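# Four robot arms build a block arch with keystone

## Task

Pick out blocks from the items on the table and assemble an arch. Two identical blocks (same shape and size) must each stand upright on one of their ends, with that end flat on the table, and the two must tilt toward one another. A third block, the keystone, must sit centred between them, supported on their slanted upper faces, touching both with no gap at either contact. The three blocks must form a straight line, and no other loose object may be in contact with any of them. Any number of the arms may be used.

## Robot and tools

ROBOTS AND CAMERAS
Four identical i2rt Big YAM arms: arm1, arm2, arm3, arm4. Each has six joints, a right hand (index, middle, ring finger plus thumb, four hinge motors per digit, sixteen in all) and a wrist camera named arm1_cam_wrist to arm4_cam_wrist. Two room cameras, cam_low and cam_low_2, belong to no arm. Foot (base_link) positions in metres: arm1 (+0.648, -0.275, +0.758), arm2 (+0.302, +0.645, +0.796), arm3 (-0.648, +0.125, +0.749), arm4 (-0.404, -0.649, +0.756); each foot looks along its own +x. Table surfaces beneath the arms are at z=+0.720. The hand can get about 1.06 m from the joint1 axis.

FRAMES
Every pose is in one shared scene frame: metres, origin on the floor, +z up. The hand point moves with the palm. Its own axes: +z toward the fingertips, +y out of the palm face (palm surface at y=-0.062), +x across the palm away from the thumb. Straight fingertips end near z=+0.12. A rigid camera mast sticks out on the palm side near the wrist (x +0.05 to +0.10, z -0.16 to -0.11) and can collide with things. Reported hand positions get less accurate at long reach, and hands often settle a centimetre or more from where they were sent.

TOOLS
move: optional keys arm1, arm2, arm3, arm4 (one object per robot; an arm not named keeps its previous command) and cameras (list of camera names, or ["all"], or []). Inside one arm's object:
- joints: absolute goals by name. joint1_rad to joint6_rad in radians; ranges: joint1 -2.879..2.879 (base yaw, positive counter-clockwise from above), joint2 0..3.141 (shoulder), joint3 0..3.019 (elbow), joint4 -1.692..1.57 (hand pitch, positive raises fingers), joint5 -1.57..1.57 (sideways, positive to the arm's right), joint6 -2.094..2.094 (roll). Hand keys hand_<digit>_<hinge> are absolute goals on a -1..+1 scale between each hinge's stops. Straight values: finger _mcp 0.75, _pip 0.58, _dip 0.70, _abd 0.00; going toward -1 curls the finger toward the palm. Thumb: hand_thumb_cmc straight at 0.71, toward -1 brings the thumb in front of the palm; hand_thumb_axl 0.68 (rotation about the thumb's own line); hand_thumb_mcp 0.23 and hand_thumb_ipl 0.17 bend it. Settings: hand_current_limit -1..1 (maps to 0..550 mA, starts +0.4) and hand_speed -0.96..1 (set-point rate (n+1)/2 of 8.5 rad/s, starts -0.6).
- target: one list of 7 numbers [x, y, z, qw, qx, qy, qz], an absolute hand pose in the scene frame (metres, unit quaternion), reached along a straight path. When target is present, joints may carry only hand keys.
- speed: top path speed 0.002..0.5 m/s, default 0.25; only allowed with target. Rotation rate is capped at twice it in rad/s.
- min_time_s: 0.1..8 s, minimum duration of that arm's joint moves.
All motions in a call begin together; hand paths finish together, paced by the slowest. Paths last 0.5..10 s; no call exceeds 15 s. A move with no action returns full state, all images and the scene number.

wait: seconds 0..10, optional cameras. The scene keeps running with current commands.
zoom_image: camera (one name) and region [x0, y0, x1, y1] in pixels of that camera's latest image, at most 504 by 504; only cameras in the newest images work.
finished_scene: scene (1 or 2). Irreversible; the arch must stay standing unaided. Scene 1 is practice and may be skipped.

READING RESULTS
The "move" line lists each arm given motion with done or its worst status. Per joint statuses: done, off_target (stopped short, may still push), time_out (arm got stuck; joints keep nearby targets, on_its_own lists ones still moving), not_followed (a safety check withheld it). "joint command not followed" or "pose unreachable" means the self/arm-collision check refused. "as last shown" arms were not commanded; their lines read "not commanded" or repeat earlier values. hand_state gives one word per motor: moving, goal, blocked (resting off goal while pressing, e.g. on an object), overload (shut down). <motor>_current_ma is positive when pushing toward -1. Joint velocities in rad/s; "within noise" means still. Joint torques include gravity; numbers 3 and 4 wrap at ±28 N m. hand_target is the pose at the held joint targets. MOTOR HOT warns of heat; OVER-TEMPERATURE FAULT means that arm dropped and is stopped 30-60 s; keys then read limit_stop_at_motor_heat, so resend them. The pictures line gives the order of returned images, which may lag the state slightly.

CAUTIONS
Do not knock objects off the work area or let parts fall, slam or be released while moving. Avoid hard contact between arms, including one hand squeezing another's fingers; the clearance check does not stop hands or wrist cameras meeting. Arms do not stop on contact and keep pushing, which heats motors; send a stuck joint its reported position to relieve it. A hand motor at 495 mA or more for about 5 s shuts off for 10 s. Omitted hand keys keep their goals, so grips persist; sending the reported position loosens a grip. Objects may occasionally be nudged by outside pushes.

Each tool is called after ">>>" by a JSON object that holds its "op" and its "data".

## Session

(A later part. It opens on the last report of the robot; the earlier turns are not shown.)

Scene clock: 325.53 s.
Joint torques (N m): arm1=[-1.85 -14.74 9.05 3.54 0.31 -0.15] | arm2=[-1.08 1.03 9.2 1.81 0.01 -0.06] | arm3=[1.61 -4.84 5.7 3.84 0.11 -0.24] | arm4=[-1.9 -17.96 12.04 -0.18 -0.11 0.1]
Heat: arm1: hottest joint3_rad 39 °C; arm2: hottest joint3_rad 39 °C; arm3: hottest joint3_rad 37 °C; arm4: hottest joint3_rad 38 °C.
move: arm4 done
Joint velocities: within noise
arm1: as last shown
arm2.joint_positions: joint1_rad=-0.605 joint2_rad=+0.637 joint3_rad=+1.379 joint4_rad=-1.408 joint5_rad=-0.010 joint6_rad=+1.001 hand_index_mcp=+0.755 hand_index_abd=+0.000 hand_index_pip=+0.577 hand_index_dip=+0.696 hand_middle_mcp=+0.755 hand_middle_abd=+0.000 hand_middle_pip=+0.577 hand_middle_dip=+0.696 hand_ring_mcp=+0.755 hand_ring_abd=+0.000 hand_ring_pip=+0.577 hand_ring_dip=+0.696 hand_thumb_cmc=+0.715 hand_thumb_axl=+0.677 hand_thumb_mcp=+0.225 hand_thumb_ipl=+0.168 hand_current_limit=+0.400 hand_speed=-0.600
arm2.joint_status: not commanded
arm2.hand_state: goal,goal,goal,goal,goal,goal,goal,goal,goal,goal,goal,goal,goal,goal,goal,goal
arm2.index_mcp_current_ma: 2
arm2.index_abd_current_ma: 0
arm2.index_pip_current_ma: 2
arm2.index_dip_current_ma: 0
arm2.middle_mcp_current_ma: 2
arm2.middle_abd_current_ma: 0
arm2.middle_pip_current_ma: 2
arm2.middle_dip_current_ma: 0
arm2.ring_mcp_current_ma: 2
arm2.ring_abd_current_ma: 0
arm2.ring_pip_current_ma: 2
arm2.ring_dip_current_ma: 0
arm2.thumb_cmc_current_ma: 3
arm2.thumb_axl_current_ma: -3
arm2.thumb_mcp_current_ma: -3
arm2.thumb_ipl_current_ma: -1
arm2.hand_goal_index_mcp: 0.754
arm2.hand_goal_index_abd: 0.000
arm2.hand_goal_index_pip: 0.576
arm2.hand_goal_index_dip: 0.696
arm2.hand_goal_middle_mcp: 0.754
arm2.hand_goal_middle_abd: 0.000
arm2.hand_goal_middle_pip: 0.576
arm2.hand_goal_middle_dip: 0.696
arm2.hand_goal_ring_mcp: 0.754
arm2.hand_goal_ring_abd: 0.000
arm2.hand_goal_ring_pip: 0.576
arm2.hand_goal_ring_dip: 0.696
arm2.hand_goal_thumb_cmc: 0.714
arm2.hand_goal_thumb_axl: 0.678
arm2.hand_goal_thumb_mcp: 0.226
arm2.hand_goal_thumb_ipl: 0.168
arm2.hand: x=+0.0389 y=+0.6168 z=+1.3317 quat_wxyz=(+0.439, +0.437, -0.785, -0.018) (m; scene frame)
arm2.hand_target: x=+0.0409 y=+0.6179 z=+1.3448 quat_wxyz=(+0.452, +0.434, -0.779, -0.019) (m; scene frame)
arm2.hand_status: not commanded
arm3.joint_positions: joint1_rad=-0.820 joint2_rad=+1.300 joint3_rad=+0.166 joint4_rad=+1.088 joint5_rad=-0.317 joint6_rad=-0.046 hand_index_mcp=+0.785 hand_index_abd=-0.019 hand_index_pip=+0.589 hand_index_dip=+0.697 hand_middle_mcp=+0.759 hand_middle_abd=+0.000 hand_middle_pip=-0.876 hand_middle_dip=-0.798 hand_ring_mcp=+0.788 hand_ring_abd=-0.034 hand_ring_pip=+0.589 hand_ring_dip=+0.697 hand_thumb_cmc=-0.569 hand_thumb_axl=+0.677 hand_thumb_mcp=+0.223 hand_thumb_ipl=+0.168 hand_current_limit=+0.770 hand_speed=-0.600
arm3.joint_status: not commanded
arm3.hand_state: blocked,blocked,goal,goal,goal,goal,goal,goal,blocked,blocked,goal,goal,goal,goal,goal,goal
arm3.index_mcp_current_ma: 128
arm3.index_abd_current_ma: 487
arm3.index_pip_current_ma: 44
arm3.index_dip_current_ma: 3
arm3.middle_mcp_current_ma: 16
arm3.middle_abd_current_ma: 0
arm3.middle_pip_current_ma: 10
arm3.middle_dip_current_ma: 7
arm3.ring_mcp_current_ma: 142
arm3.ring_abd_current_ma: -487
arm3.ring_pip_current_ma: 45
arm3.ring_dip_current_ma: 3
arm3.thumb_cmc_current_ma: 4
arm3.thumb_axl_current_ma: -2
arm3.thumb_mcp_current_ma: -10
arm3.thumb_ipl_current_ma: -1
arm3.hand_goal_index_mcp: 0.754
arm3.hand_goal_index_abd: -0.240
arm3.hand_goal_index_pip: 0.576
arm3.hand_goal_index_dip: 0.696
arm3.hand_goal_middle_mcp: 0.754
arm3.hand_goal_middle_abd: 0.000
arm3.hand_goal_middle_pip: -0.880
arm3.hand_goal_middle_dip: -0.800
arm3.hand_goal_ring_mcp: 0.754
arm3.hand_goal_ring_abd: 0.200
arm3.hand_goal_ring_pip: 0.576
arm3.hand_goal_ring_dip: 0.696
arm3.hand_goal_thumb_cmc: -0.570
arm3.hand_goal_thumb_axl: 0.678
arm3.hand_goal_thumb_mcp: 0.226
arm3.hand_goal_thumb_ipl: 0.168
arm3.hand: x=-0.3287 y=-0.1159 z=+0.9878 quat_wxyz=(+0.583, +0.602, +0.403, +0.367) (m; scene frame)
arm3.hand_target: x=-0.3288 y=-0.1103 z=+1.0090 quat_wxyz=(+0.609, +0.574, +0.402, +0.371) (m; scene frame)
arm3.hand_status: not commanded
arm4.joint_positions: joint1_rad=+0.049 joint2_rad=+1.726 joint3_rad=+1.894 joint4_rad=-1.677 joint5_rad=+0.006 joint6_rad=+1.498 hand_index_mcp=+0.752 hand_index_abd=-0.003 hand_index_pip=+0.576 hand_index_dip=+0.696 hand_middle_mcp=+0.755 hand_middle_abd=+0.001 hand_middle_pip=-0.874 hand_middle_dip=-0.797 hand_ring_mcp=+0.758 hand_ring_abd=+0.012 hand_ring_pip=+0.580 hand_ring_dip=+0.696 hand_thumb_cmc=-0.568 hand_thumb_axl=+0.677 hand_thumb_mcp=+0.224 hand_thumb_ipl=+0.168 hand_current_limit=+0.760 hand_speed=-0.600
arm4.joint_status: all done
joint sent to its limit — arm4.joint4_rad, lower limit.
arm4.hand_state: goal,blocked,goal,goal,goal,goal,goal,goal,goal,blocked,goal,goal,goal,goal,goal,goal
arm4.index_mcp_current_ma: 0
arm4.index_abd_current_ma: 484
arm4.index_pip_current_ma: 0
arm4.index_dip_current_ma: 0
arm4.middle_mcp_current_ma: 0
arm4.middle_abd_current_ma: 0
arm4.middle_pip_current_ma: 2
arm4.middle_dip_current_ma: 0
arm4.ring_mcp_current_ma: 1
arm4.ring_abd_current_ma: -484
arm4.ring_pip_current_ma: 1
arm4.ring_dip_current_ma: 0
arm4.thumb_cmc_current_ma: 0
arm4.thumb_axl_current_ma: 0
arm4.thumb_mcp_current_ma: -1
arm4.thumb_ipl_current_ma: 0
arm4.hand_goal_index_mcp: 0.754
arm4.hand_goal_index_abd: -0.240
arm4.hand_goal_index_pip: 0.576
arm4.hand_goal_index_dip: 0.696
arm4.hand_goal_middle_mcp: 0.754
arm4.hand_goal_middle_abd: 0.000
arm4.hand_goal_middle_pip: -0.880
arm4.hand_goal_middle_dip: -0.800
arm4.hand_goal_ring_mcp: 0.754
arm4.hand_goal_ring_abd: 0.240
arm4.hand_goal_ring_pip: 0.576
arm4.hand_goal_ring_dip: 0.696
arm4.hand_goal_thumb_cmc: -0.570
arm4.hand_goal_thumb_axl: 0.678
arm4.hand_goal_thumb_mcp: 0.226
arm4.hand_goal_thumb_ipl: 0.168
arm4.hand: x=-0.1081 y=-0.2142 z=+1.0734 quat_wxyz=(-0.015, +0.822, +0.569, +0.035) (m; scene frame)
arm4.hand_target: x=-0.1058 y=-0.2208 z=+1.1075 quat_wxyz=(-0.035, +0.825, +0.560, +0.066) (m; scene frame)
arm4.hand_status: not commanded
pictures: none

>>> {"op": "move", "data": {"arm4": {"joints": {"joint1_rad": 0.035, "joint2_rad": 1.745, "joint3_rad": 1.93}, "min_time_s": 2}, "cameras": ["cam_low_2", "cam_low"]}}

>>> {"op": "zoom_image", "data": {"camera": "cam_low_2", "region": [205, 190, 265, 250]}}

>>> {"op": "zoom_image", "data": {"camera": "cam_low", "region": [282, 195, 342, 255]}}

Scene clock: 328.50 s.
Joint torques (N m): arm1=[-1.85 -14.74 9.03 3.54 0.31 -0.15] | arm2=[-1.03 1.03 9.2 1.81 0.01 -0.07] | arm3=[1.61 -4.89 5.68 3.84 0.11 -0.24] | arm4=[-1.85 -14.39 12.05 -0.17 -0.12 0.1]
Heat: arm1: hottest joint3_rad 38 °C; arm2: hottest joint3_rad 39 °C; arm3: hottest joint3_rad 37 °C; arm4: hottest joint3_rad 38 °C.
move: arm4 done
Joint velocities: within noise
arm1, arm2, arm3: as last shown
arm4.joint_positions: joint1_rad=+0.047 joint2_rad=+1.739 joint3_rad=+1.894 joint4_rad=-1.677 joint5_rad=+0.006 joint6_rad=+1.498 hand_index_mcp=+0.752 hand_index_abd=-0.003 hand_index_pip=+0.576 hand_index_dip=+0.696 hand_middle_mcp=+0.755 hand_middle_abd=+0.001 hand_middle_pip=-0.874 hand_middle_dip=-0.797 hand_ring_mcp=+0.758 hand_ring_abd=+0.012 hand_ring_pip=+0.580 hand_ring_dip=+0.696 hand_thumb_cmc=-0.568 hand_thumb_axl=+0.677 hand_thumb_mcp=+0.224 hand_thumb_ipl=+0.168 hand_current_limit=+0.760 hand_speed=-0.600
arm4.joint_status: all done
arm4.hand_state: goal,blocked,goal,goal,goal,goal,goal,goal,goal,blocked,goal,goal,goal,goal,goal,goal
arm4.index_mcp_current_ma: 0
arm4.index_abd_current_ma: 484
arm4.index_pip_current_ma: 0
arm4.index_dip_current_ma: 0
arm4.middle_mcp_current_ma: 0
arm4.middle_abd_current_ma: 0
arm4.middle_pip_current_ma: 2
arm4.middle_dip_current_ma: 0
arm4.ring_mcp_current_ma: 1
arm4.ring_abd_current_ma: -484
arm4.ring_pip_current_ma: 1
arm4.ring_dip_current_ma: 0
arm4.thumb_cmc_current_ma: 0
arm4.thumb_axl_current_ma: 0
arm4.thumb_mcp_current_ma: -1
arm4.thumb_ipl_current_ma: 0
arm4.hand_goal_index_mcp: 0.754
arm4.hand_goal_index_abd: -0.240
arm4.hand_goal_index_pip: 0.576
arm4.hand_goal_index_dip: 0.696
arm4.hand_goal_middle_mcp: 0.754
arm4.hand_goal_middle_abd: 0.000
arm4.hand_goal_middle_pip: -0.880
arm4.hand_goal_middle_dip: -0.800
arm4.hand_goal_ring_mcp: 0.754
arm4.hand_goal_ring_abd: 0.240
arm4.hand_goal_ring_pip: 0.576
arm4.hand_goal_ring_dip: 0.696
arm4.hand_goal_thumb_cmc: -0.570
arm4.hand_goal_thumb_axl: 0.678
arm4.hand_goal_thumb_mcp: 0.226
arm4.hand_goal_thumb_ipl: 0.168
arm4.hand: x=-0.1062 y=-0.2127 z=+1.0671 quat_wxyz=(-0.012, +0.822, +0.568, +0.029) (m; scene frame)
arm4.hand_target: x=-0.0991 y=-0.2104 z=+1.0771 quat_wxyz=(-0.020, +0.827, +0.560, +0.040) (m; scene frame)
arm4.hand_status: not commanded
pictures: cam_low, cam_low_2

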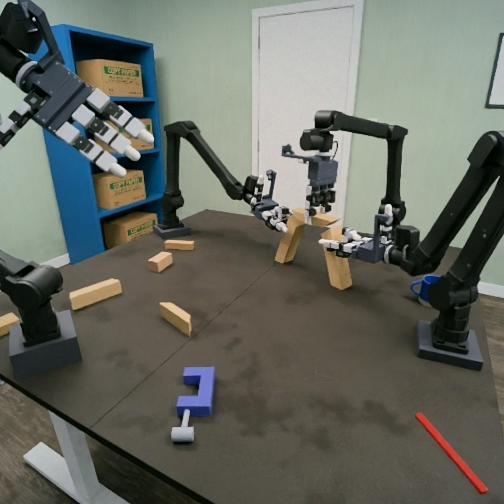

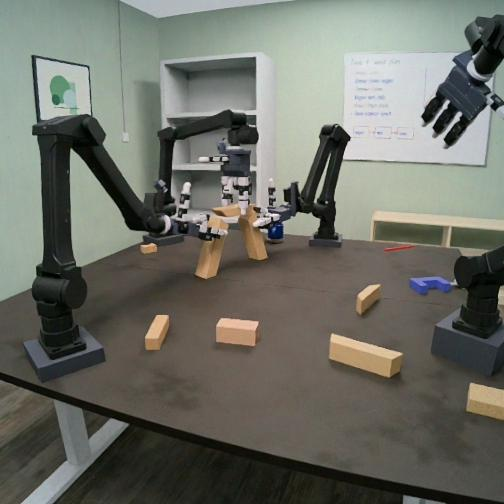

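Scaled by 8.400 from the camera's 504x504 image, which has a finer 720x720 frame.

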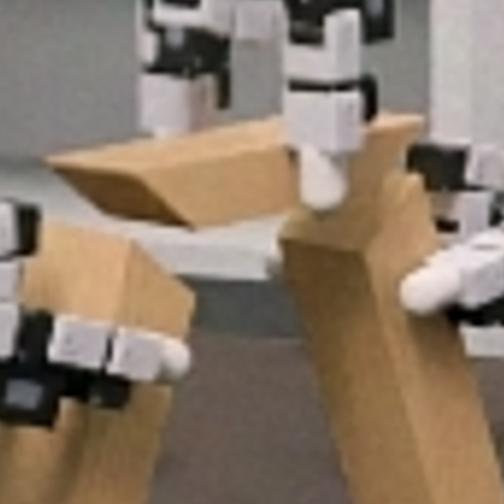

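Scaled by 8.400 from the camera's 504x504 image, which has a finer 720x720 frame.

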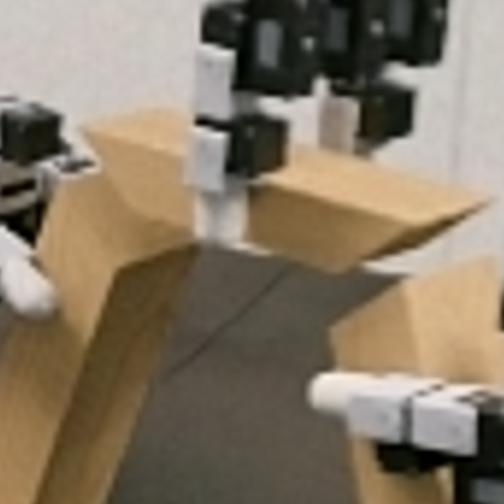

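>>> {"op": "move", "data": {"arm4": {"joints": {"joint2_rad": 1.782}, "min_time_s": 2.5}, "cameras": ["cam_low_2", "cam_low", "arm4_cam_wrist"]}}

>>> {"op": "zoom_image", "data": {"camera": "cam_low_2", "region": [205, 190, 265, 250]}}

>>> {"op": "zoom_image", "data": {"camera": "cam_low", "region": [282, 195, 342, 255]}}

>>> {"op": "zoom_image", "data": {"camera": "arm4_cam_wrist", "region": [320, 0, 420, 100]}}

Scene clock: 331.87 s.
Joint torques (N m): arm1=[-1.85 -14.74 9.06 3.54 0.31 -0.15] | arm2=[-1.03 1.03 9.2 1.83 0.01 -0.07] | arm3=[1.61 -4.84 5.67 3.84 0.11 -0.24] | arm4=[-1.9 -14.62 11.99 -0.25 -0.12 0.11]
Heat: arm1: hottest joint3_rad 38 °C; arm2: hottest joint3_rad 39 °C; arm3: hottest joint3_rad 37 °C; arm4: hottest joint3_rad 38 °C.
move: arm4 done
Joint velocities: within noise
arm1, arm2, arm3: as last shown
arm4.joint_positions: joint1_rad=+0.047 joint2_rad=+1.774 joint3_rad=+1.894 joint4_rad=-1.677 joint5_rad=+0.006 joint6_rad=+1.498 hand_index_mcp=+0.752 hand_index_abd=-0.003 hand_index_pip=+0.576 hand_index_dip=+0.696 hand_middle_mcp=+0.755 hand_middle_abd=+0.001 hand_middle_pip=-0.874 hand_middle_dip=-0.797 hand_ring_mcp=+0.758 hand_ring_abd=+0.012 hand_ring_pip=+0.580 hand_ring_dip=+0.696 hand_thumb_cmc=-0.568 hand_thumb_axl=+0.677 hand_thumb_mcp=+0.224 hand_thumb_ipl=+0.168 hand_current_limit=+0.760 hand_speed=-0.600
arm4.joint_status: all done
arm4.hand_state: goal,blocked,goal,goal,goal,goal,goal,goal,goal,blocked,goal,goal,goal,goal,goal,goal
arm4.index_mcp_current_ma: 0
arm4.index_abd_current_ma: 484
arm4.index_pip_current_ma: 0
arm4.index_dip_current_ma: 0
arm4.middle_mcp_current_ma: 0
arm4.middle_abd_current_ma: 0
arm4.middle_pip_current_ma: 2
arm4.middle_dip_current_ma: 0
arm4.ring_mcp_current_ma: 1
arm4.ring_abd_current_ma: -484
arm4.ring_pip_current_ma: 1
arm4.ring_dip_current_ma: 0
arm4.thumb_cmc_current_ma: 0
arm4.thumb_axl_current_ma: 0
arm4.thumb_mcp_current_ma: -1
arm4.thumb_ipl_current_ma: 0
arm4.hand_goal_index_mcp: 0.754
arm4.hand_goal_index_abd: -0.240
arm4.hand_goal_index_pip: 0.576
arm4.hand_goal_index_dip: 0.696
arm4.hand_goal_middle_mcp: 0.754
arm4.hand_goal_middle_abd: 0.000
arm4.hand_goal_middle_pip: -0.880
arm4.hand_goal_middle_dip: -0.800
arm4.hand_goal_ring_mcp: 0.754
arm4.hand_goal_ring_abd: 0.240
arm4.hand_goal_ring_pip: 0.576
arm4.hand_goal_ring_dip: 0.696
arm4.hand_goal_thumb_cmc: -0.570
arm4.hand_goal_thumb_axl: 0.678
arm4.hand_goal_thumb_mcp: 0.226
arm4.hand_goal_thumb_ipl: 0.168
arm4.hand: x=-0.1037 y=-0.2073 z=+1.0496 quat_wxyz=(-0.003, +0.823, +0.568, +0.014) (m; scene frame)
arm4.hand_target: x=-0.0962 y=-0.2044 z=+1.0584 quat_wxyz=(-0.011, +0.828, +0.560, +0.024) (m; scene frame)
arm4.hand_status: not commanded
pictures: arm4_cam_wrist, cam_low, cam_low_2
camera_calibration:
arm4_cam_wrist: T_world_to_cam=[[0.334384, -0.941393, -0.0443408, -0.0789427], [-0.672677, -0.271359, 0.688382, -0.891496], [-0.660071, -0.200357, -0.723991, 0.776784], [0, 0, 0, 1]] pos_world=[-0.0605594, -0.160598, 1.17257]

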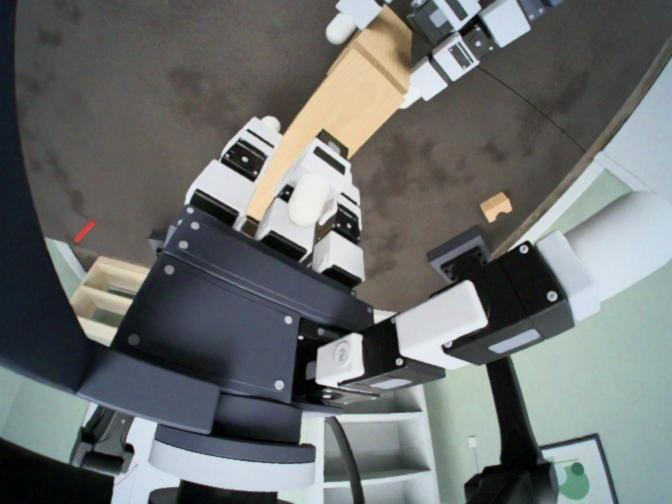

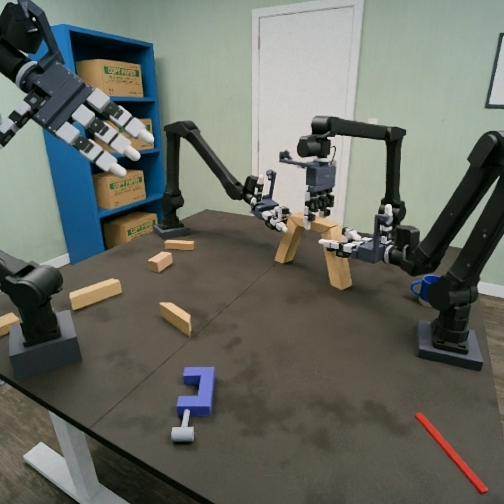

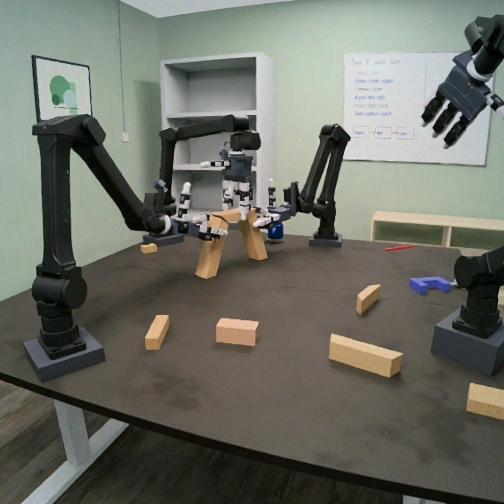

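Scaled by 8.400 from the camera's 504x504 image, which has a finer 720x720 frame.

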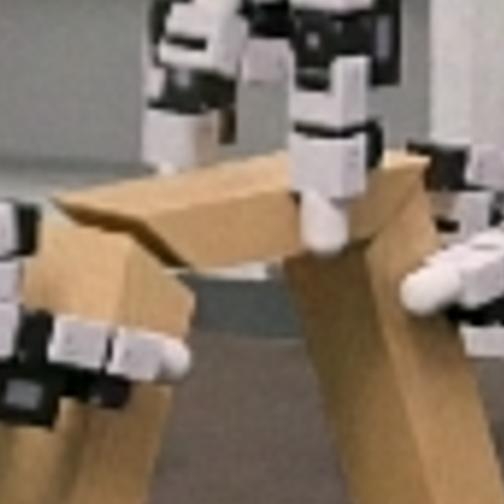

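Scaled by 8.400 from the camera's 504x504 image, which has a finer 720x720 frame.

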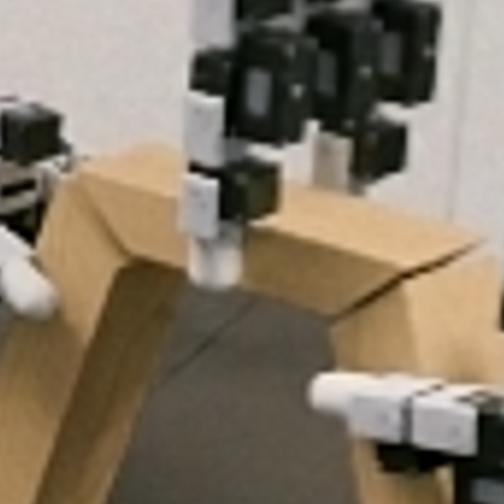

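Scaled by 5.040 from the camera's 672x504 image, which has a finer 960x720 frame.

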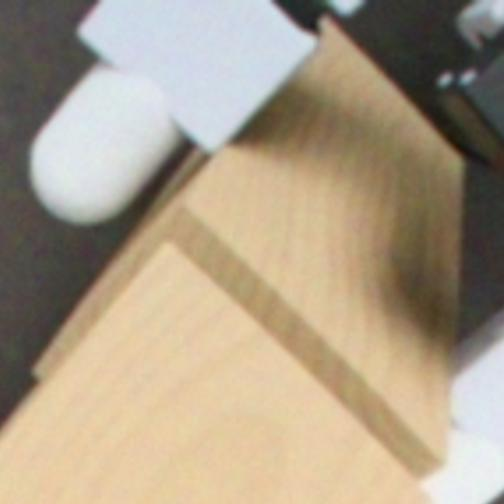

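>>> {"op": "zoom_image", "data": {"camera": "cam_low_2", "region": [210, 203, 240, 233]}}

>>> {"op": "zoom_image", "data": {"camera": "cam_low", "region": [284, 205, 314, 235]}}

>>> {"op": "zoom_image", "data": {"camera": "cam_low", "region": [314, 212, 344, 242]}}

>>> {"op": "zoom_image", "data": {"camera": "cam_low_2", "region": [236, 200, 266, 230]}}

Scaled by 16.800 from the camera's 504x504 image, which has a finer 720x720 frame.

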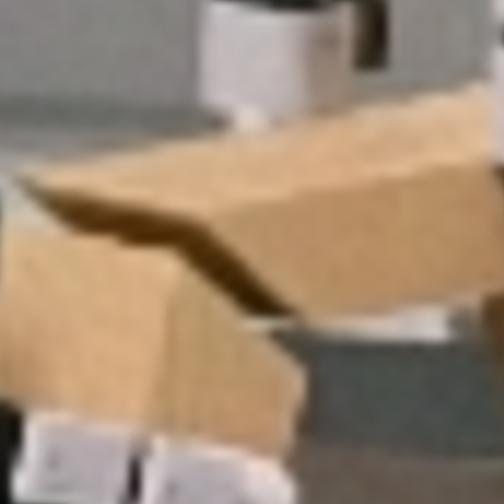

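Scaled by 16.800 from the camera's 504x504 image, which has a finer 720x720 frame.

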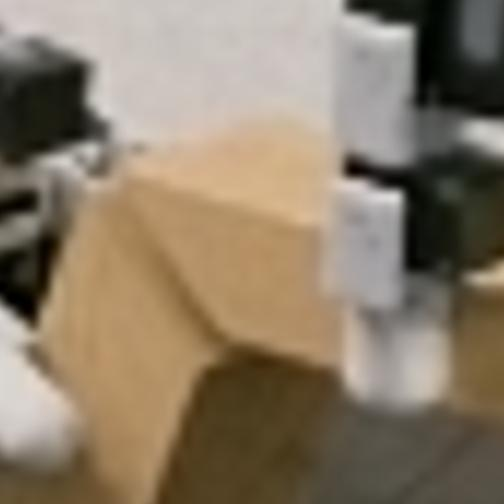

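Scaled by 16.800 from the camera's 504x504 image, which has a finer 720x720 frame.

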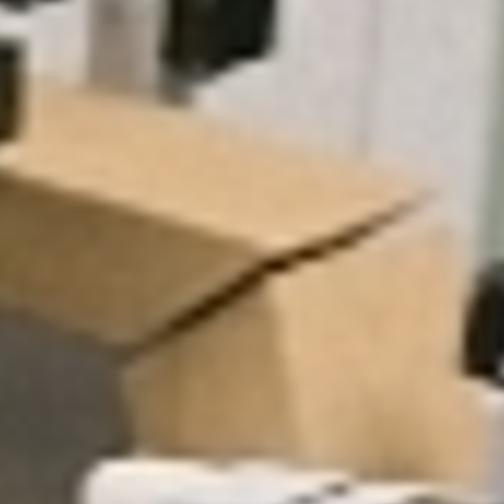

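Scaled by 16.800 from the camera's 504x504 image, which has a finer 720x720 frame.

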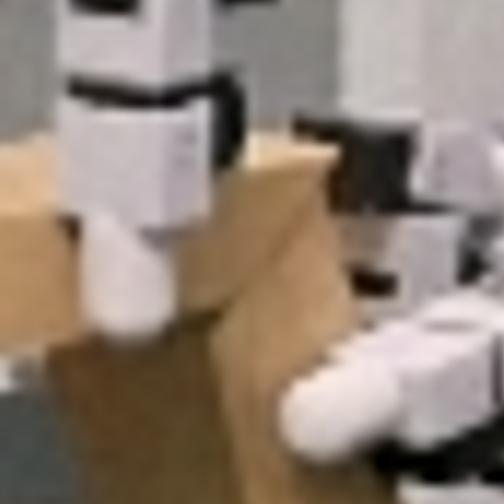

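>>> {"op": "move", "data": {"arm4": {"joints": {"joint1_rad": 0.0265, "joint3_rad": 1.8825, "joint6_rad": 1.482}, "min_time_s": 2}, "cameras": ["cam_low_2", "cam_low"]}}

>>> {"op": "zoom_image", "data": {"camera": "cam_low_2", "region": [210, 203, 240, 233]}}

>>> {"op": "zoom_image", "data": {"camera": "cam_low", "region": [284, 205, 314, 235]}}

>>> {"op": "zoom_image", "data": {"camera": "cam_low", "region": [314, 212, 344, 242]}}

>>> {"op": "zoom_image", "data": {"camera": "cam_low_2", "region": [236, 200, 266, 230]}}

Scene clock: 338.53 s.
Joint torques (N m): arm1=[-1.85 -14.74 9.05 3.52 0.31 -0.15] | arm2=[-1.03 0.97 9.2 1.81 0.01 -0.07] | arm3=[1.61 -4.89 5.7 3.84 0.11 -0.23] | arm4=[-1.96 -14.74 8.92 -0.27 -0.11 -0.07]
Heat: arm1: hottest joint3_rad 38 °C; arm2: hottest joint3_rad 39 °C; arm3: hottest joint3_rad 37 °C; arm4: hottest joint3_rad 38 °C.
move: arm4 done
Joint velocities: within noise
arm1, arm2, arm3: as last shown
arm4.joint_positions: joint1_rad=+0.038 joint2_rad=+1.774 joint3_rad=+1.885 joint4_rad=-1.677 joint5_rad=+0.006 joint6_rad=+1.490 hand_index_mcp=+0.752 hand_index_abd=-0.003 hand_index_pip=+0.576 hand_index_dip=+0.696 hand_middle_mcp=+0.755 hand_middle_abd=+0.001 hand_middle_pip=-0.874 hand_middle_dip=-0.797 hand_ring_mcp=+0.758 hand_ring_abd=+0.012 hand_ring_pip=+0.580 hand_ring_dip=+0.696 hand_thumb_cmc=-0.568 hand_thumb_axl=+0.677 hand_thumb_mcp=+0.224 hand_thumb_ipl=+0.168 hand_current_limit=+0.760 hand_speed=-0.600
arm4.joint_status: all done
arm4.hand_state: goal,blocked,goal,goal,goal,goal,goal,goal,goal,blocked,goal,goal,goal,goal,goal,goal
arm4.index_mcp_current_ma: 0
arm4.index_abd_current_ma: 484
arm4.index_pip_current_ma: 0
arm4.index_dip_current_ma: 0
arm4.middle_mcp_current_ma: 0
arm4.middle_abd_current_ma: 0
arm4.middle_pip_current_ma: 2
arm4.middle_dip_current_ma: 0
arm4.ring_mcp_current_ma: 1
arm4.ring_abd_current_ma: -484
arm4.ring_pip_current_ma: 1
arm4.ring_dip_current_ma: 0
arm4.thumb_cmc_current_ma: 0
arm4.thumb_axl_current_ma: 0
arm4.thumb_mcp_current_ma: -1
arm4.thumb_ipl_current_ma: 0
arm4.hand_goal_index_mcp: 0.754
arm4.hand_goal_index_abd: -0.240
arm4.hand_goal_index_pip: 0.576
arm4.hand_goal_index_dip: 0.696
arm4.hand_goal_middle_mcp: 0.754
arm4.hand_goal_middle_abd: 0.000
arm4.hand_goal_middle_pip: -0.880
arm4.hand_goal_middle_dip: -0.800
arm4.hand_goal_ring_mcp: 0.754
arm4.hand_goal_ring_abd: 0.240
arm4.hand_goal_ring_pip: 0.576
arm4.hand_goal_ring_dip: 0.696
arm4.hand_goal_thumb_cmc: -0.570
arm4.hand_goal_thumb_axl: 0.678
arm4.hand_goal_thumb_mcp: 0.226
arm4.hand_goal_thumb_ipl: 0.168
arm4.hand: x=-0.0999 y=-0.2111 z=+1.0458 quat_wxyz=(+0.000, +0.823, +0.568, +0.010) (m; scene frame)
arm4.hand_target: x=-0.0950 y=-0.2139 z=+1.0410 quat_wxyz=(+0.001, +0.824, +0.566, +0.004) (m; scene frame)
arm4.hand_status: not commanded
pictures: cam_low, cam_low_2

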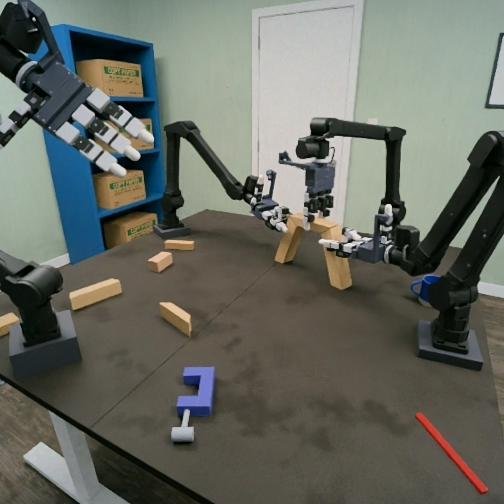

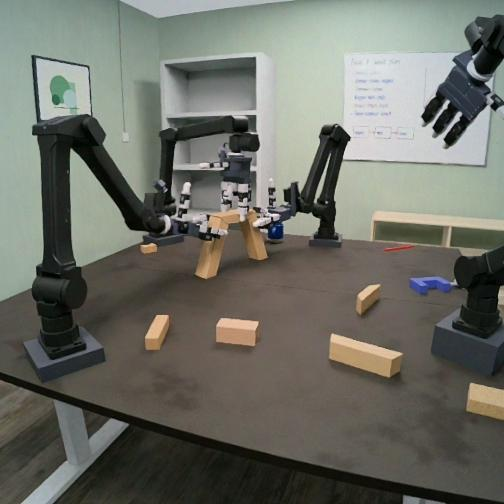

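Scaled by 16.800 from the camera's 504x504 image, which has a finer 720x720 frame.

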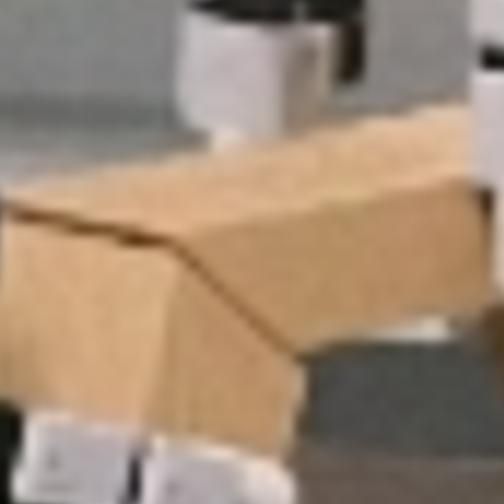

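Scaled by 16.800 from the camera's 504x504 image, which has a finer 720x720 frame.

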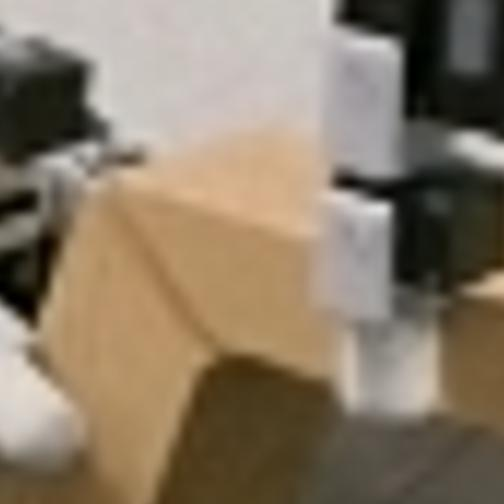

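Scaled by 16.800 from the camera's 504x504 image, which has a finer 720x720 frame.

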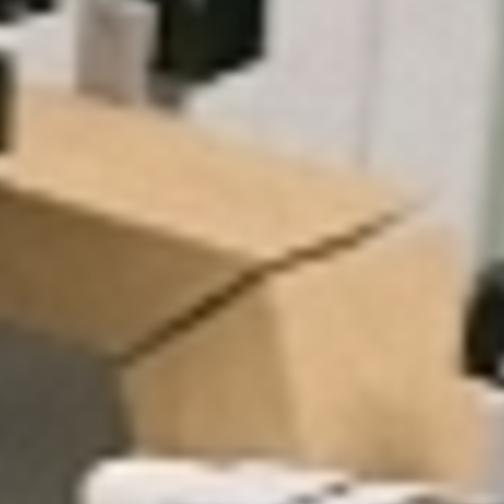

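Scaled by 16.800 from the camera's 504x504 image, which has a finer 720x720 frame.

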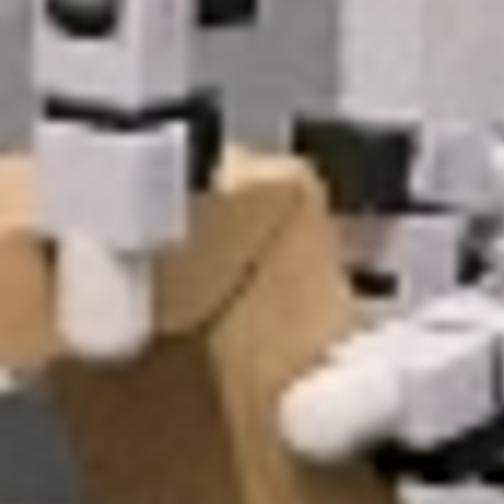

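>>> {"op": "move", "data": {"arm4": {"joints": {"joint2_rad": 1.788}, "min_time_s": 1.5}, "cameras": ["cam_low_2", "cam_low"]}}

>>> {"op": "zoom_image", "data": {"camera": "cam_low_2", "region": [210, 203, 240, 233]}}

>>> {"op": "zoom_image", "data": {"camera": "cam_low", "region": [314, 212, 344, 242]}}

Scene clock: 340.90 s.
Joint torques (N m): arm1=[-1.85 -14.74 9.05 3.54 0.31 -0.15] | arm2=[-1.08 1.03 9.2 1.81 0.01 -0.06] | arm3=[1.61 -4.84 5.67 3.84 0.11 -0.24] | arm4=[-1.9 -14.74 8.91 -0.27 -0.12 -0.06]
Heat: arm1: hottest joint3_rad 37 °C; arm2: hottest joint3_rad 39 °C; arm3: hottest joint3_rad 37 °C; arm4: hottest joint3_rad 38 °C.
move: arm4 done
Joint velocities: within noise
arm1, arm2, arm3: as last shown
arm4.joint_positions: joint1_rad=+0.038 joint2_rad=+1.779 joint3_rad=+1.885 joint4_rad=-1.677 joint5_rad=+0.006 joint6_rad=+1.490 hand_index_mcp=+0.752 hand_index_abd=-0.003 hand_index_pip=+0.576 hand_index_dip=+0.696 hand_middle_mcp=+0.755 hand_middle_abd=+0.001 hand_middle_pip=-0.874 hand_middle_dip=-0.797 hand_ring_mcp=+0.758 hand_ring_abd=+0.012 hand_ring_pip=+0.580 hand_ring_dip=+0.696 hand_thumb_cmc=-0.568 hand_thumb_axl=+0.677 hand_thumb_mcp=+0.224 hand_thumb_ipl=+0.168 hand_current_limit=+0.760 hand_speed=-0.600
arm4.joint_status: all done
arm4.hand_state: goal,blocked,goal,goal,goal,goal,goal,goal,goal,blocked,goal,goal,goal,goal,goal,goal
arm4.index_mcp_current_ma: 0
arm4.index_abd_current_ma: 484
arm4.index_pip_current_ma: 0
arm4.index_dip_current_ma: 0
arm4.middle_mcp_current_ma: 0
arm4.middle_abd_current_ma: 0
arm4.middle_pip_current_ma: 2
arm4.middle_dip_current_ma: 0
arm4.ring_mcp_current_ma: 1
arm4.ring_abd_current_ma: -484
arm4.ring_pip_current_ma: 1
arm4.ring_dip_current_ma: 0
arm4.thumb_cmc_current_ma: 0
arm4.thumb_axl_current_ma: 0
arm4.thumb_mcp_current_ma: -1
arm4.thumb_ipl_current_ma: 0
arm4.hand_goal_index_mcp: 0.754
arm4.hand_goal_index_abd: -0.240
arm4.hand_goal_index_pip: 0.576
arm4.hand_goal_index_dip: 0.696
arm4.hand_goal_middle_mcp: 0.754
arm4.hand_goal_middle_abd: 0.000
arm4.hand_goal_middle_pip: -0.880
arm4.hand_goal_middle_dip: -0.800
arm4.hand_goal_ring_mcp: 0.754
arm4.hand_goal_ring_abd: 0.240
arm4.hand_goal_ring_pip: 0.576
arm4.hand_goal_ring_dip: 0.696
arm4.hand_goal_thumb_cmc: -0.570
arm4.hand_goal_thumb_axl: 0.678
arm4.hand_goal_thumb_mcp: 0.226
arm4.hand_goal_thumb_ipl: 0.168
arm4.hand: x=-0.0996 y=-0.2104 z=+1.0434 quat_wxyz=(+0.001, +0.823, +0.568, +0.008) (m; scene frame)
arm4.hand_target: x=-0.0946 y=-0.2131 z=+1.0379 quat_wxyz=(+0.003, +0.824, +0.567, +0.001) (m; scene frame)
arm4.hand_status: not commanded
pictures: cam_low, cam_low_2

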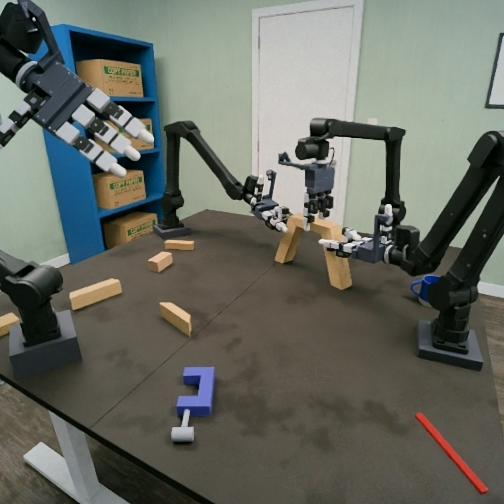

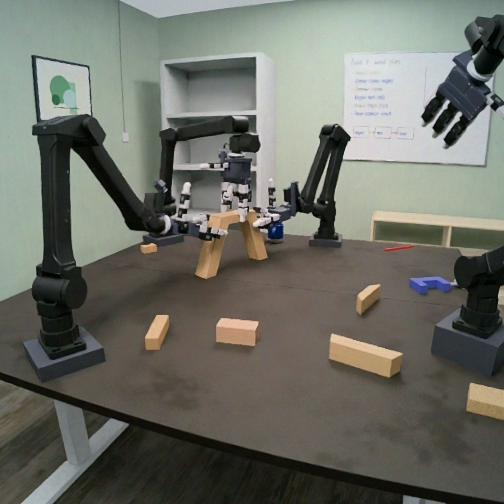

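Scaled by 16.800 from the camera's 504x504 image, which has a finer 720x720 frame.

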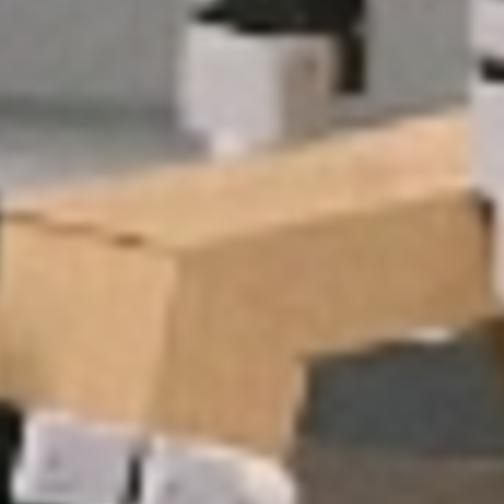

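Scaled by 16.800 from the camera's 504x504 image, which has a finer 720x720 frame.

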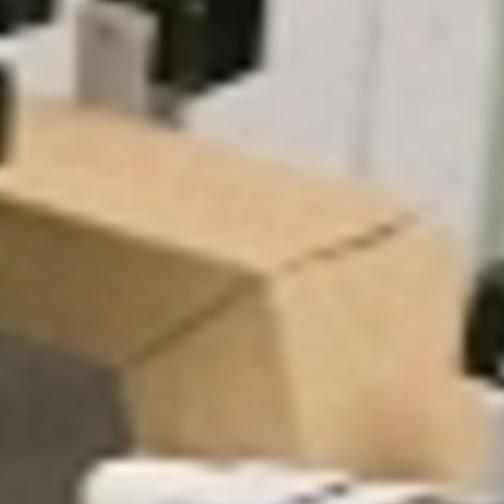

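>>> {"op": "move", "data": {"arm4": {"joints": {"joint2_rad": 1.794}, "min_time_s": 1.5}, "cameras": ["cam_low_2", "cam_low", "arm4_cam_wrist", "arm3_cam_wrist", "arm1_cam_wrist"]}}

>>> {"op": "zoom_image", "data": {"camera": "cam_low_2", "region": [210, 203, 240, 233]}}

>>> {"op": "zoom_image", "data": {"camera": "cam_low", "region": [314, 212, 344, 242]}}

>>> {"op": "zoom_image", "data": {"camera": "cam_low", "region": [284, 205, 314, 235]}}

>>> {"op": "zoom_image", "data": {"camera": "arm4_cam_wrist", "region": [320, 0, 420, 100]}}

>>> {"op": "zoom_image", "data": {"camera": "arm3_cam_wrist", "region": [265, 75, 365, 175]}}

>>> {"op": "zoom_image", "data": {"camera": "arm1_cam_wrist", "region": [265, 65, 365, 165]}}

Scene clock: 343.53 s.
Joint torques (N m): arm1=[-1.85 -14.74 9.03 3.52 0.31 -0.15] | arm2=[-1.08 0.97 9.2 1.83 0.01 -0.07] | arm3=[1.55 -4.84 5.68 3.84 0.11 -0.23] | arm4=[-1.9 -14.56 8.92 -0.29 -0.12 -0.06]
Heat: arm1: hottest joint3_rad 37 °C; arm2: hottest joint3_rad 39 °C; arm3: hottest joint3_rad 37 °C; arm4: hottest joint3_rad 38 °C.
move: arm4 done
Joint velocities: within noise
arm1, arm2, arm3: as last shown
arm4.joint_positions: joint1_rad=+0.037 joint2_rad=+1.783 joint3_rad=+1.885 joint4_rad=-1.677 joint5_rad=+0.006 joint6_rad=+1.490 hand_index_mcp=+0.752 hand_index_abd=-0.003 hand_index_pip=+0.576 hand_index_dip=+0.696 hand_middle_mcp=+0.755 hand_middle_abd=+0.001 hand_middle_pip=-0.874 hand_middle_dip=-0.797 hand_ring_mcp=+0.758 hand_ring_abd=+0.012 hand_ring_pip=+0.580 hand_ring_dip=+0.696 hand_thumb_cmc=-0.568 hand_thumb_axl=+0.677 hand_thumb_mcp=+0.224 hand_thumb_ipl=+0.168 hand_current_limit=+0.760 hand_speed=-0.600
arm4.joint_status: all done
arm4.hand_state: goal,blocked,goal,goal,goal,goal,goal,goal,goal,blocked,goal,goal,goal,goal,goal,goal
arm4.index_mcp_current_ma: 0
arm4.index_abd_current_ma: 484
arm4.index_pip_current_ma: 0
arm4.index_dip_current_ma: 0
arm4.middle_mcp_current_ma: 0
arm4.middle_abd_current_ma: 0
arm4.middle_pip_current_ma: 2
arm4.middle_dip_current_ma: 0
arm4.ring_mcp_current_ma: 1
arm4.ring_abd_current_ma: -484
arm4.ring_pip_current_ma: 1
arm4.ring_dip_current_ma: 0
arm4.thumb_cmc_current_ma: 0
arm4.thumb_axl_current_ma: 0
arm4.thumb_mcp_current_ma: -1
arm4.thumb_ipl_current_ma: 0
arm4.hand_goal_index_mcp: 0.754
arm4.hand_goal_index_abd: -0.240
arm4.hand_goal_index_pip: 0.576
arm4.hand_goal_index_dip: 0.696
arm4.hand_goal_middle_mcp: 0.754
arm4.hand_goal_middle_abd: 0.000
arm4.hand_goal_middle_pip: -0.880
arm4.hand_goal_middle_dip: -0.800
arm4.hand_goal_ring_mcp: 0.754
arm4.hand_goal_ring_abd: 0.240
arm4.hand_goal_ring_pip: 0.576
arm4.hand_goal_ring_dip: 0.696
arm4.hand_goal_thumb_cmc: -0.570
arm4.hand_goal_thumb_axl: 0.678
arm4.hand_goal_thumb_mcp: 0.226
arm4.hand_goal_thumb_ipl: 0.168
arm4.hand: x=-0.0992 y=-0.2100 z=+1.0415 quat_wxyz=(+0.002, +0.823, +0.568, +0.006) (m; scene frame)
arm4.hand_target: x=-0.0942 y=-0.2123 z=+1.0347 quat_wxyz=(+0.004, +0.824, +0.567, -0.002) (m; scene frame)
arm4.hand_status: not commanded
pictures: arm1_cam_wrist, arm3_cam_wrist, arm4_cam_wrist, cam_low, cam_low_2
camera_calibration:
arm1_cam_wrist: T_world_to_cam=[[0.201687, 0.776505, 0.596961, -0.412394], [0.939629, 0.0186262, -0.341688, 0.281904], [-0.276442, 0.629836, -0.72587, 0.985291], [0, 0, 0, 1]] pos_world=[0.0906653, -0.305596, 1.0577]
arm3_cam_wrist: T_world_to_cam=[[-0.322403, -0.691205, 0.646755, -0.796284], [-0.832884, -0.117553, -0.540819, 0.20611], [0.449845, -0.713034, -0.537794, 0.723795], [0, 0, 0, 1]] pos_world=[-0.410654, -0.0100764, 1.01572]
arm4_cam_wrist: T_world_to_cam=[[0.333305, -0.942309, -0.0309934, -0.0975195], [-0.667353, -0.259016, 0.698248, -0.890766], [-0.665994, -0.212046, -0.715184, 0.761083], [0, 0, 0, 1]] pos_world=[-0.055075, -0.161231, 1.16327]

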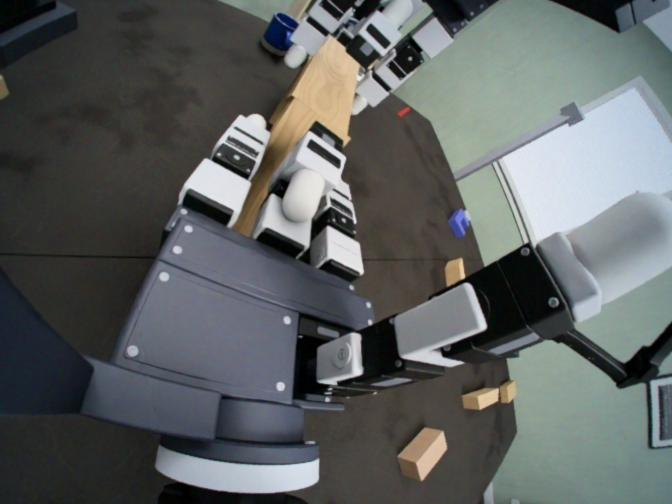

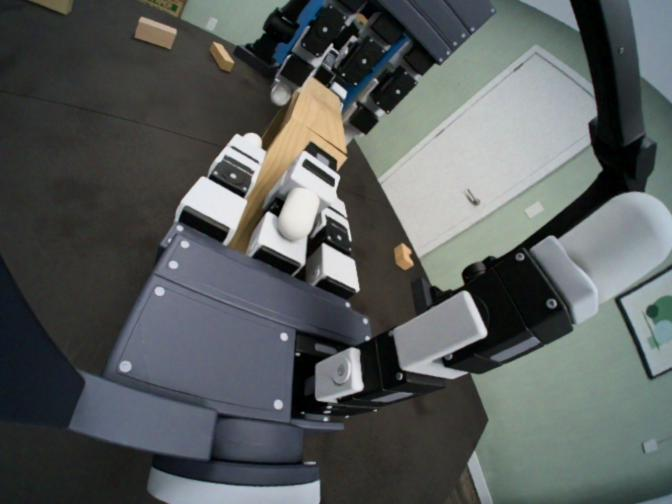

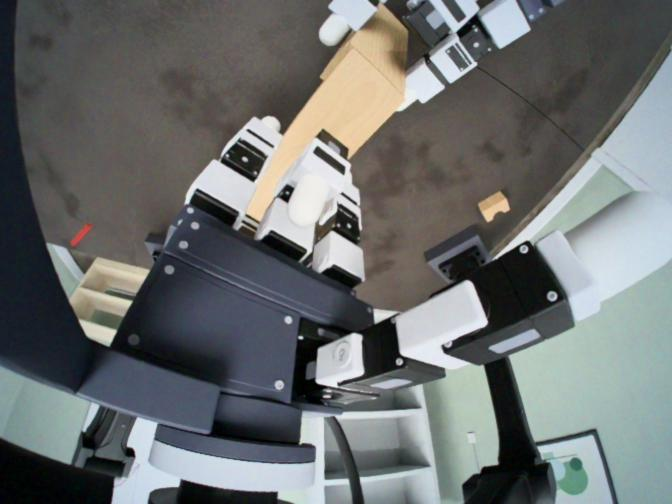

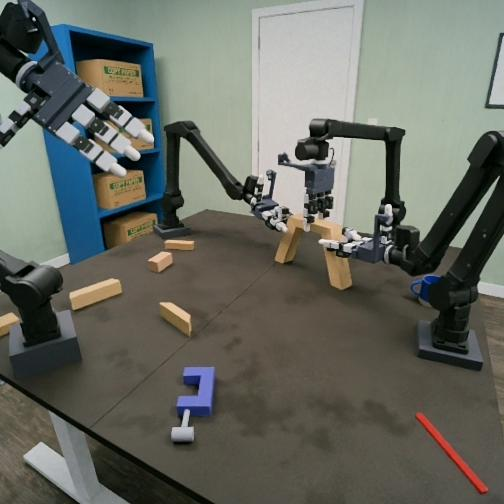

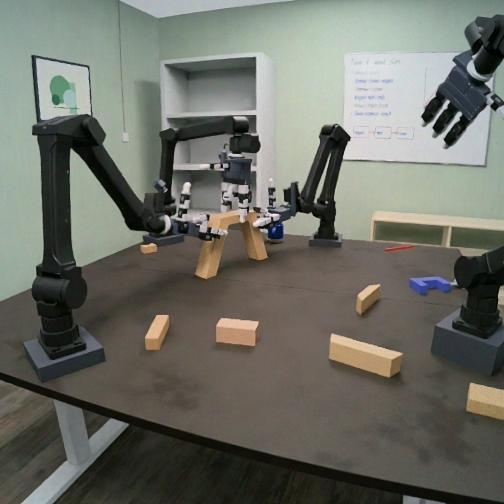

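Scaled by 16.800 from the camera's 504x504 image, which has a finer 720x720 frame.

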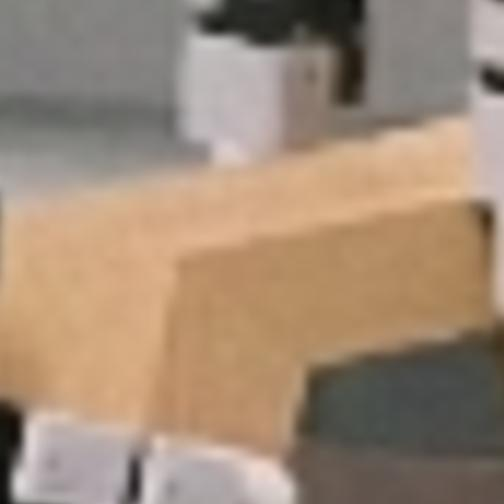

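Scaled by 16.800 from the camera's 504x504 image, which has a finer 720x720 frame.

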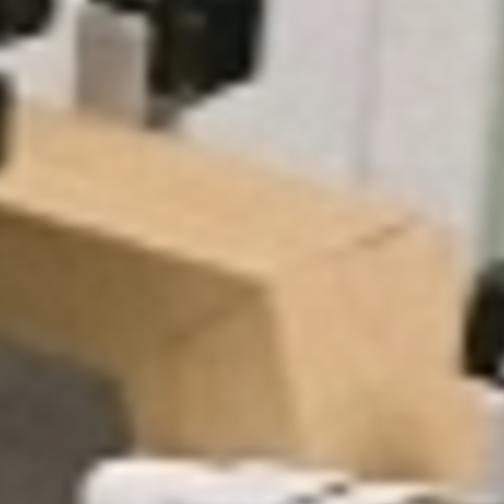

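Scaled by 16.800 from the camera's 504x504 image, which has a finer 720x720 frame.

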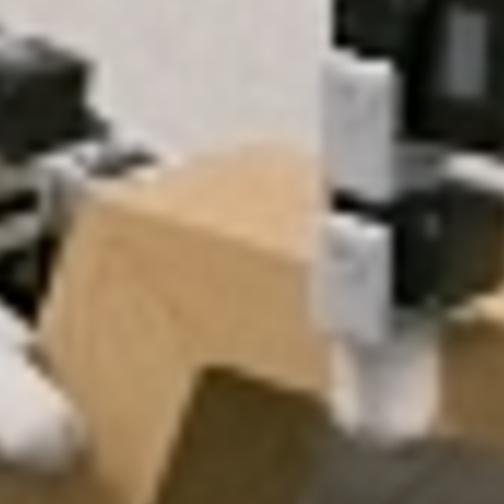

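Scaled by 5.040 from the camera's 672x504 image, which has a finer 960x720 frame.

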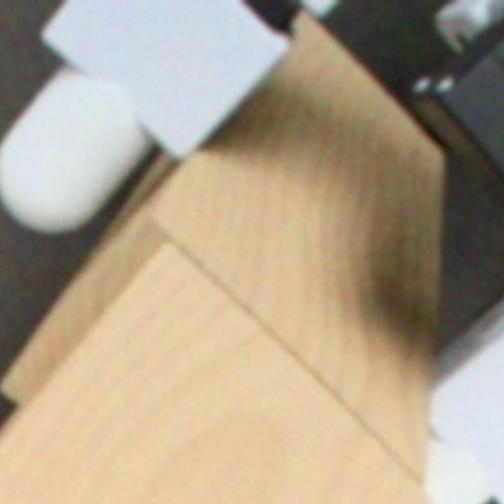

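Scaled by 5.040 from the camera's 672x504 image, which has a finer 960x720 frame.

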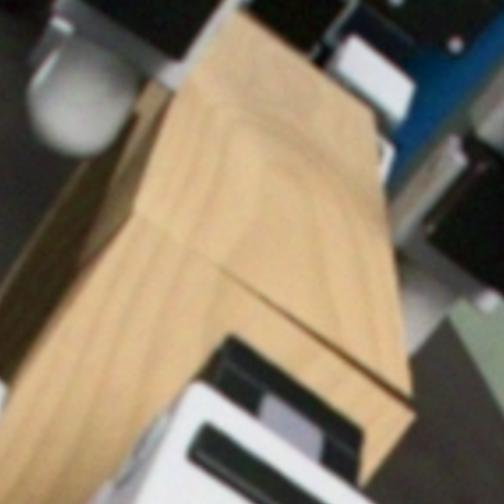

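Scaled by 5.040 from the camera's 672x504 image, which has a finer 960x720 frame.

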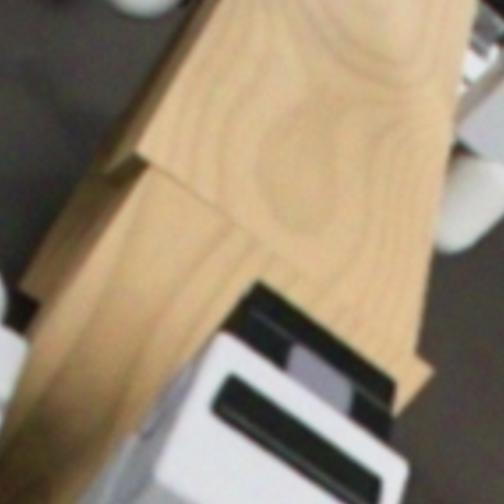

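>>> {"op": "zoom_image", "data": {"camera": "arm4_cam_wrist", "region": [320, 20, 380, 80]}}

>>> {"op": "zoom_image", "data": {"camera": "arm4_cam_wrist", "region": [370, 60, 430, 120]}}

>>> {"op": "zoom_image", "data": {"camera": "arm1_cam_wrist", "region": [265, 75, 315, 125]}}

>>> {"op": "zoom_image", "data": {"camera": "arm3_cam_wrist", "region": [265, 95, 315, 145]}}

Scaled by 8.400 from the camera's 672x504 image, which has a finer 960x720 frame.

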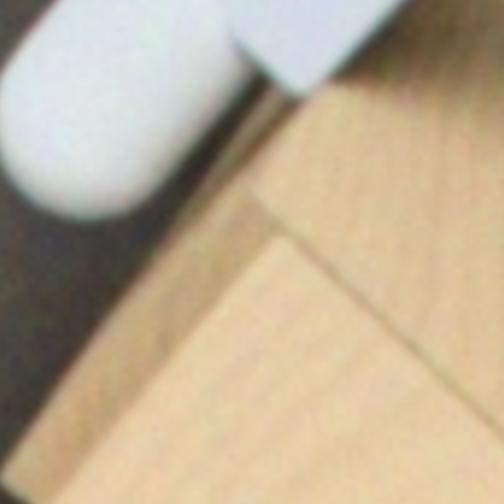

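Scaled by 8.400 from the camera's 672x504 image, which has a finer 960x720 frame.

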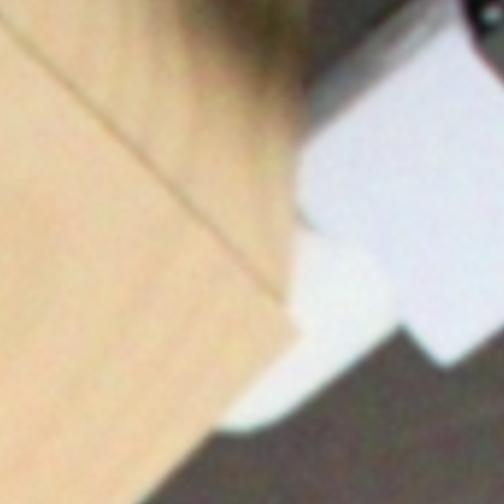

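Scaled by 10.080 from the camera's 672x504 image, which has a finer 960x720 frame.

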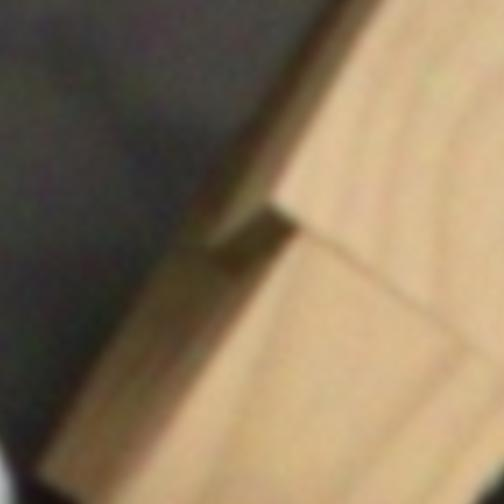

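Scaled by 10.080 from the camera's 672x504 image, which has a finer 960x720 frame.

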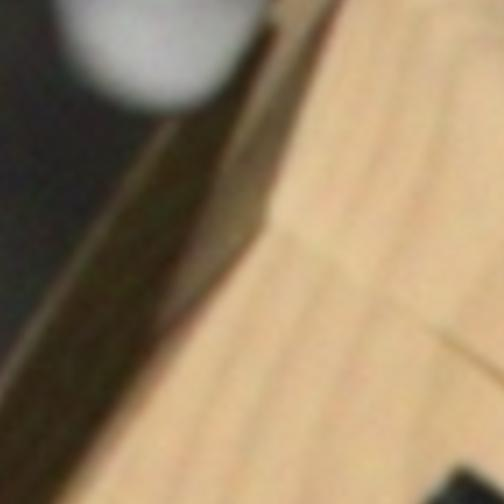

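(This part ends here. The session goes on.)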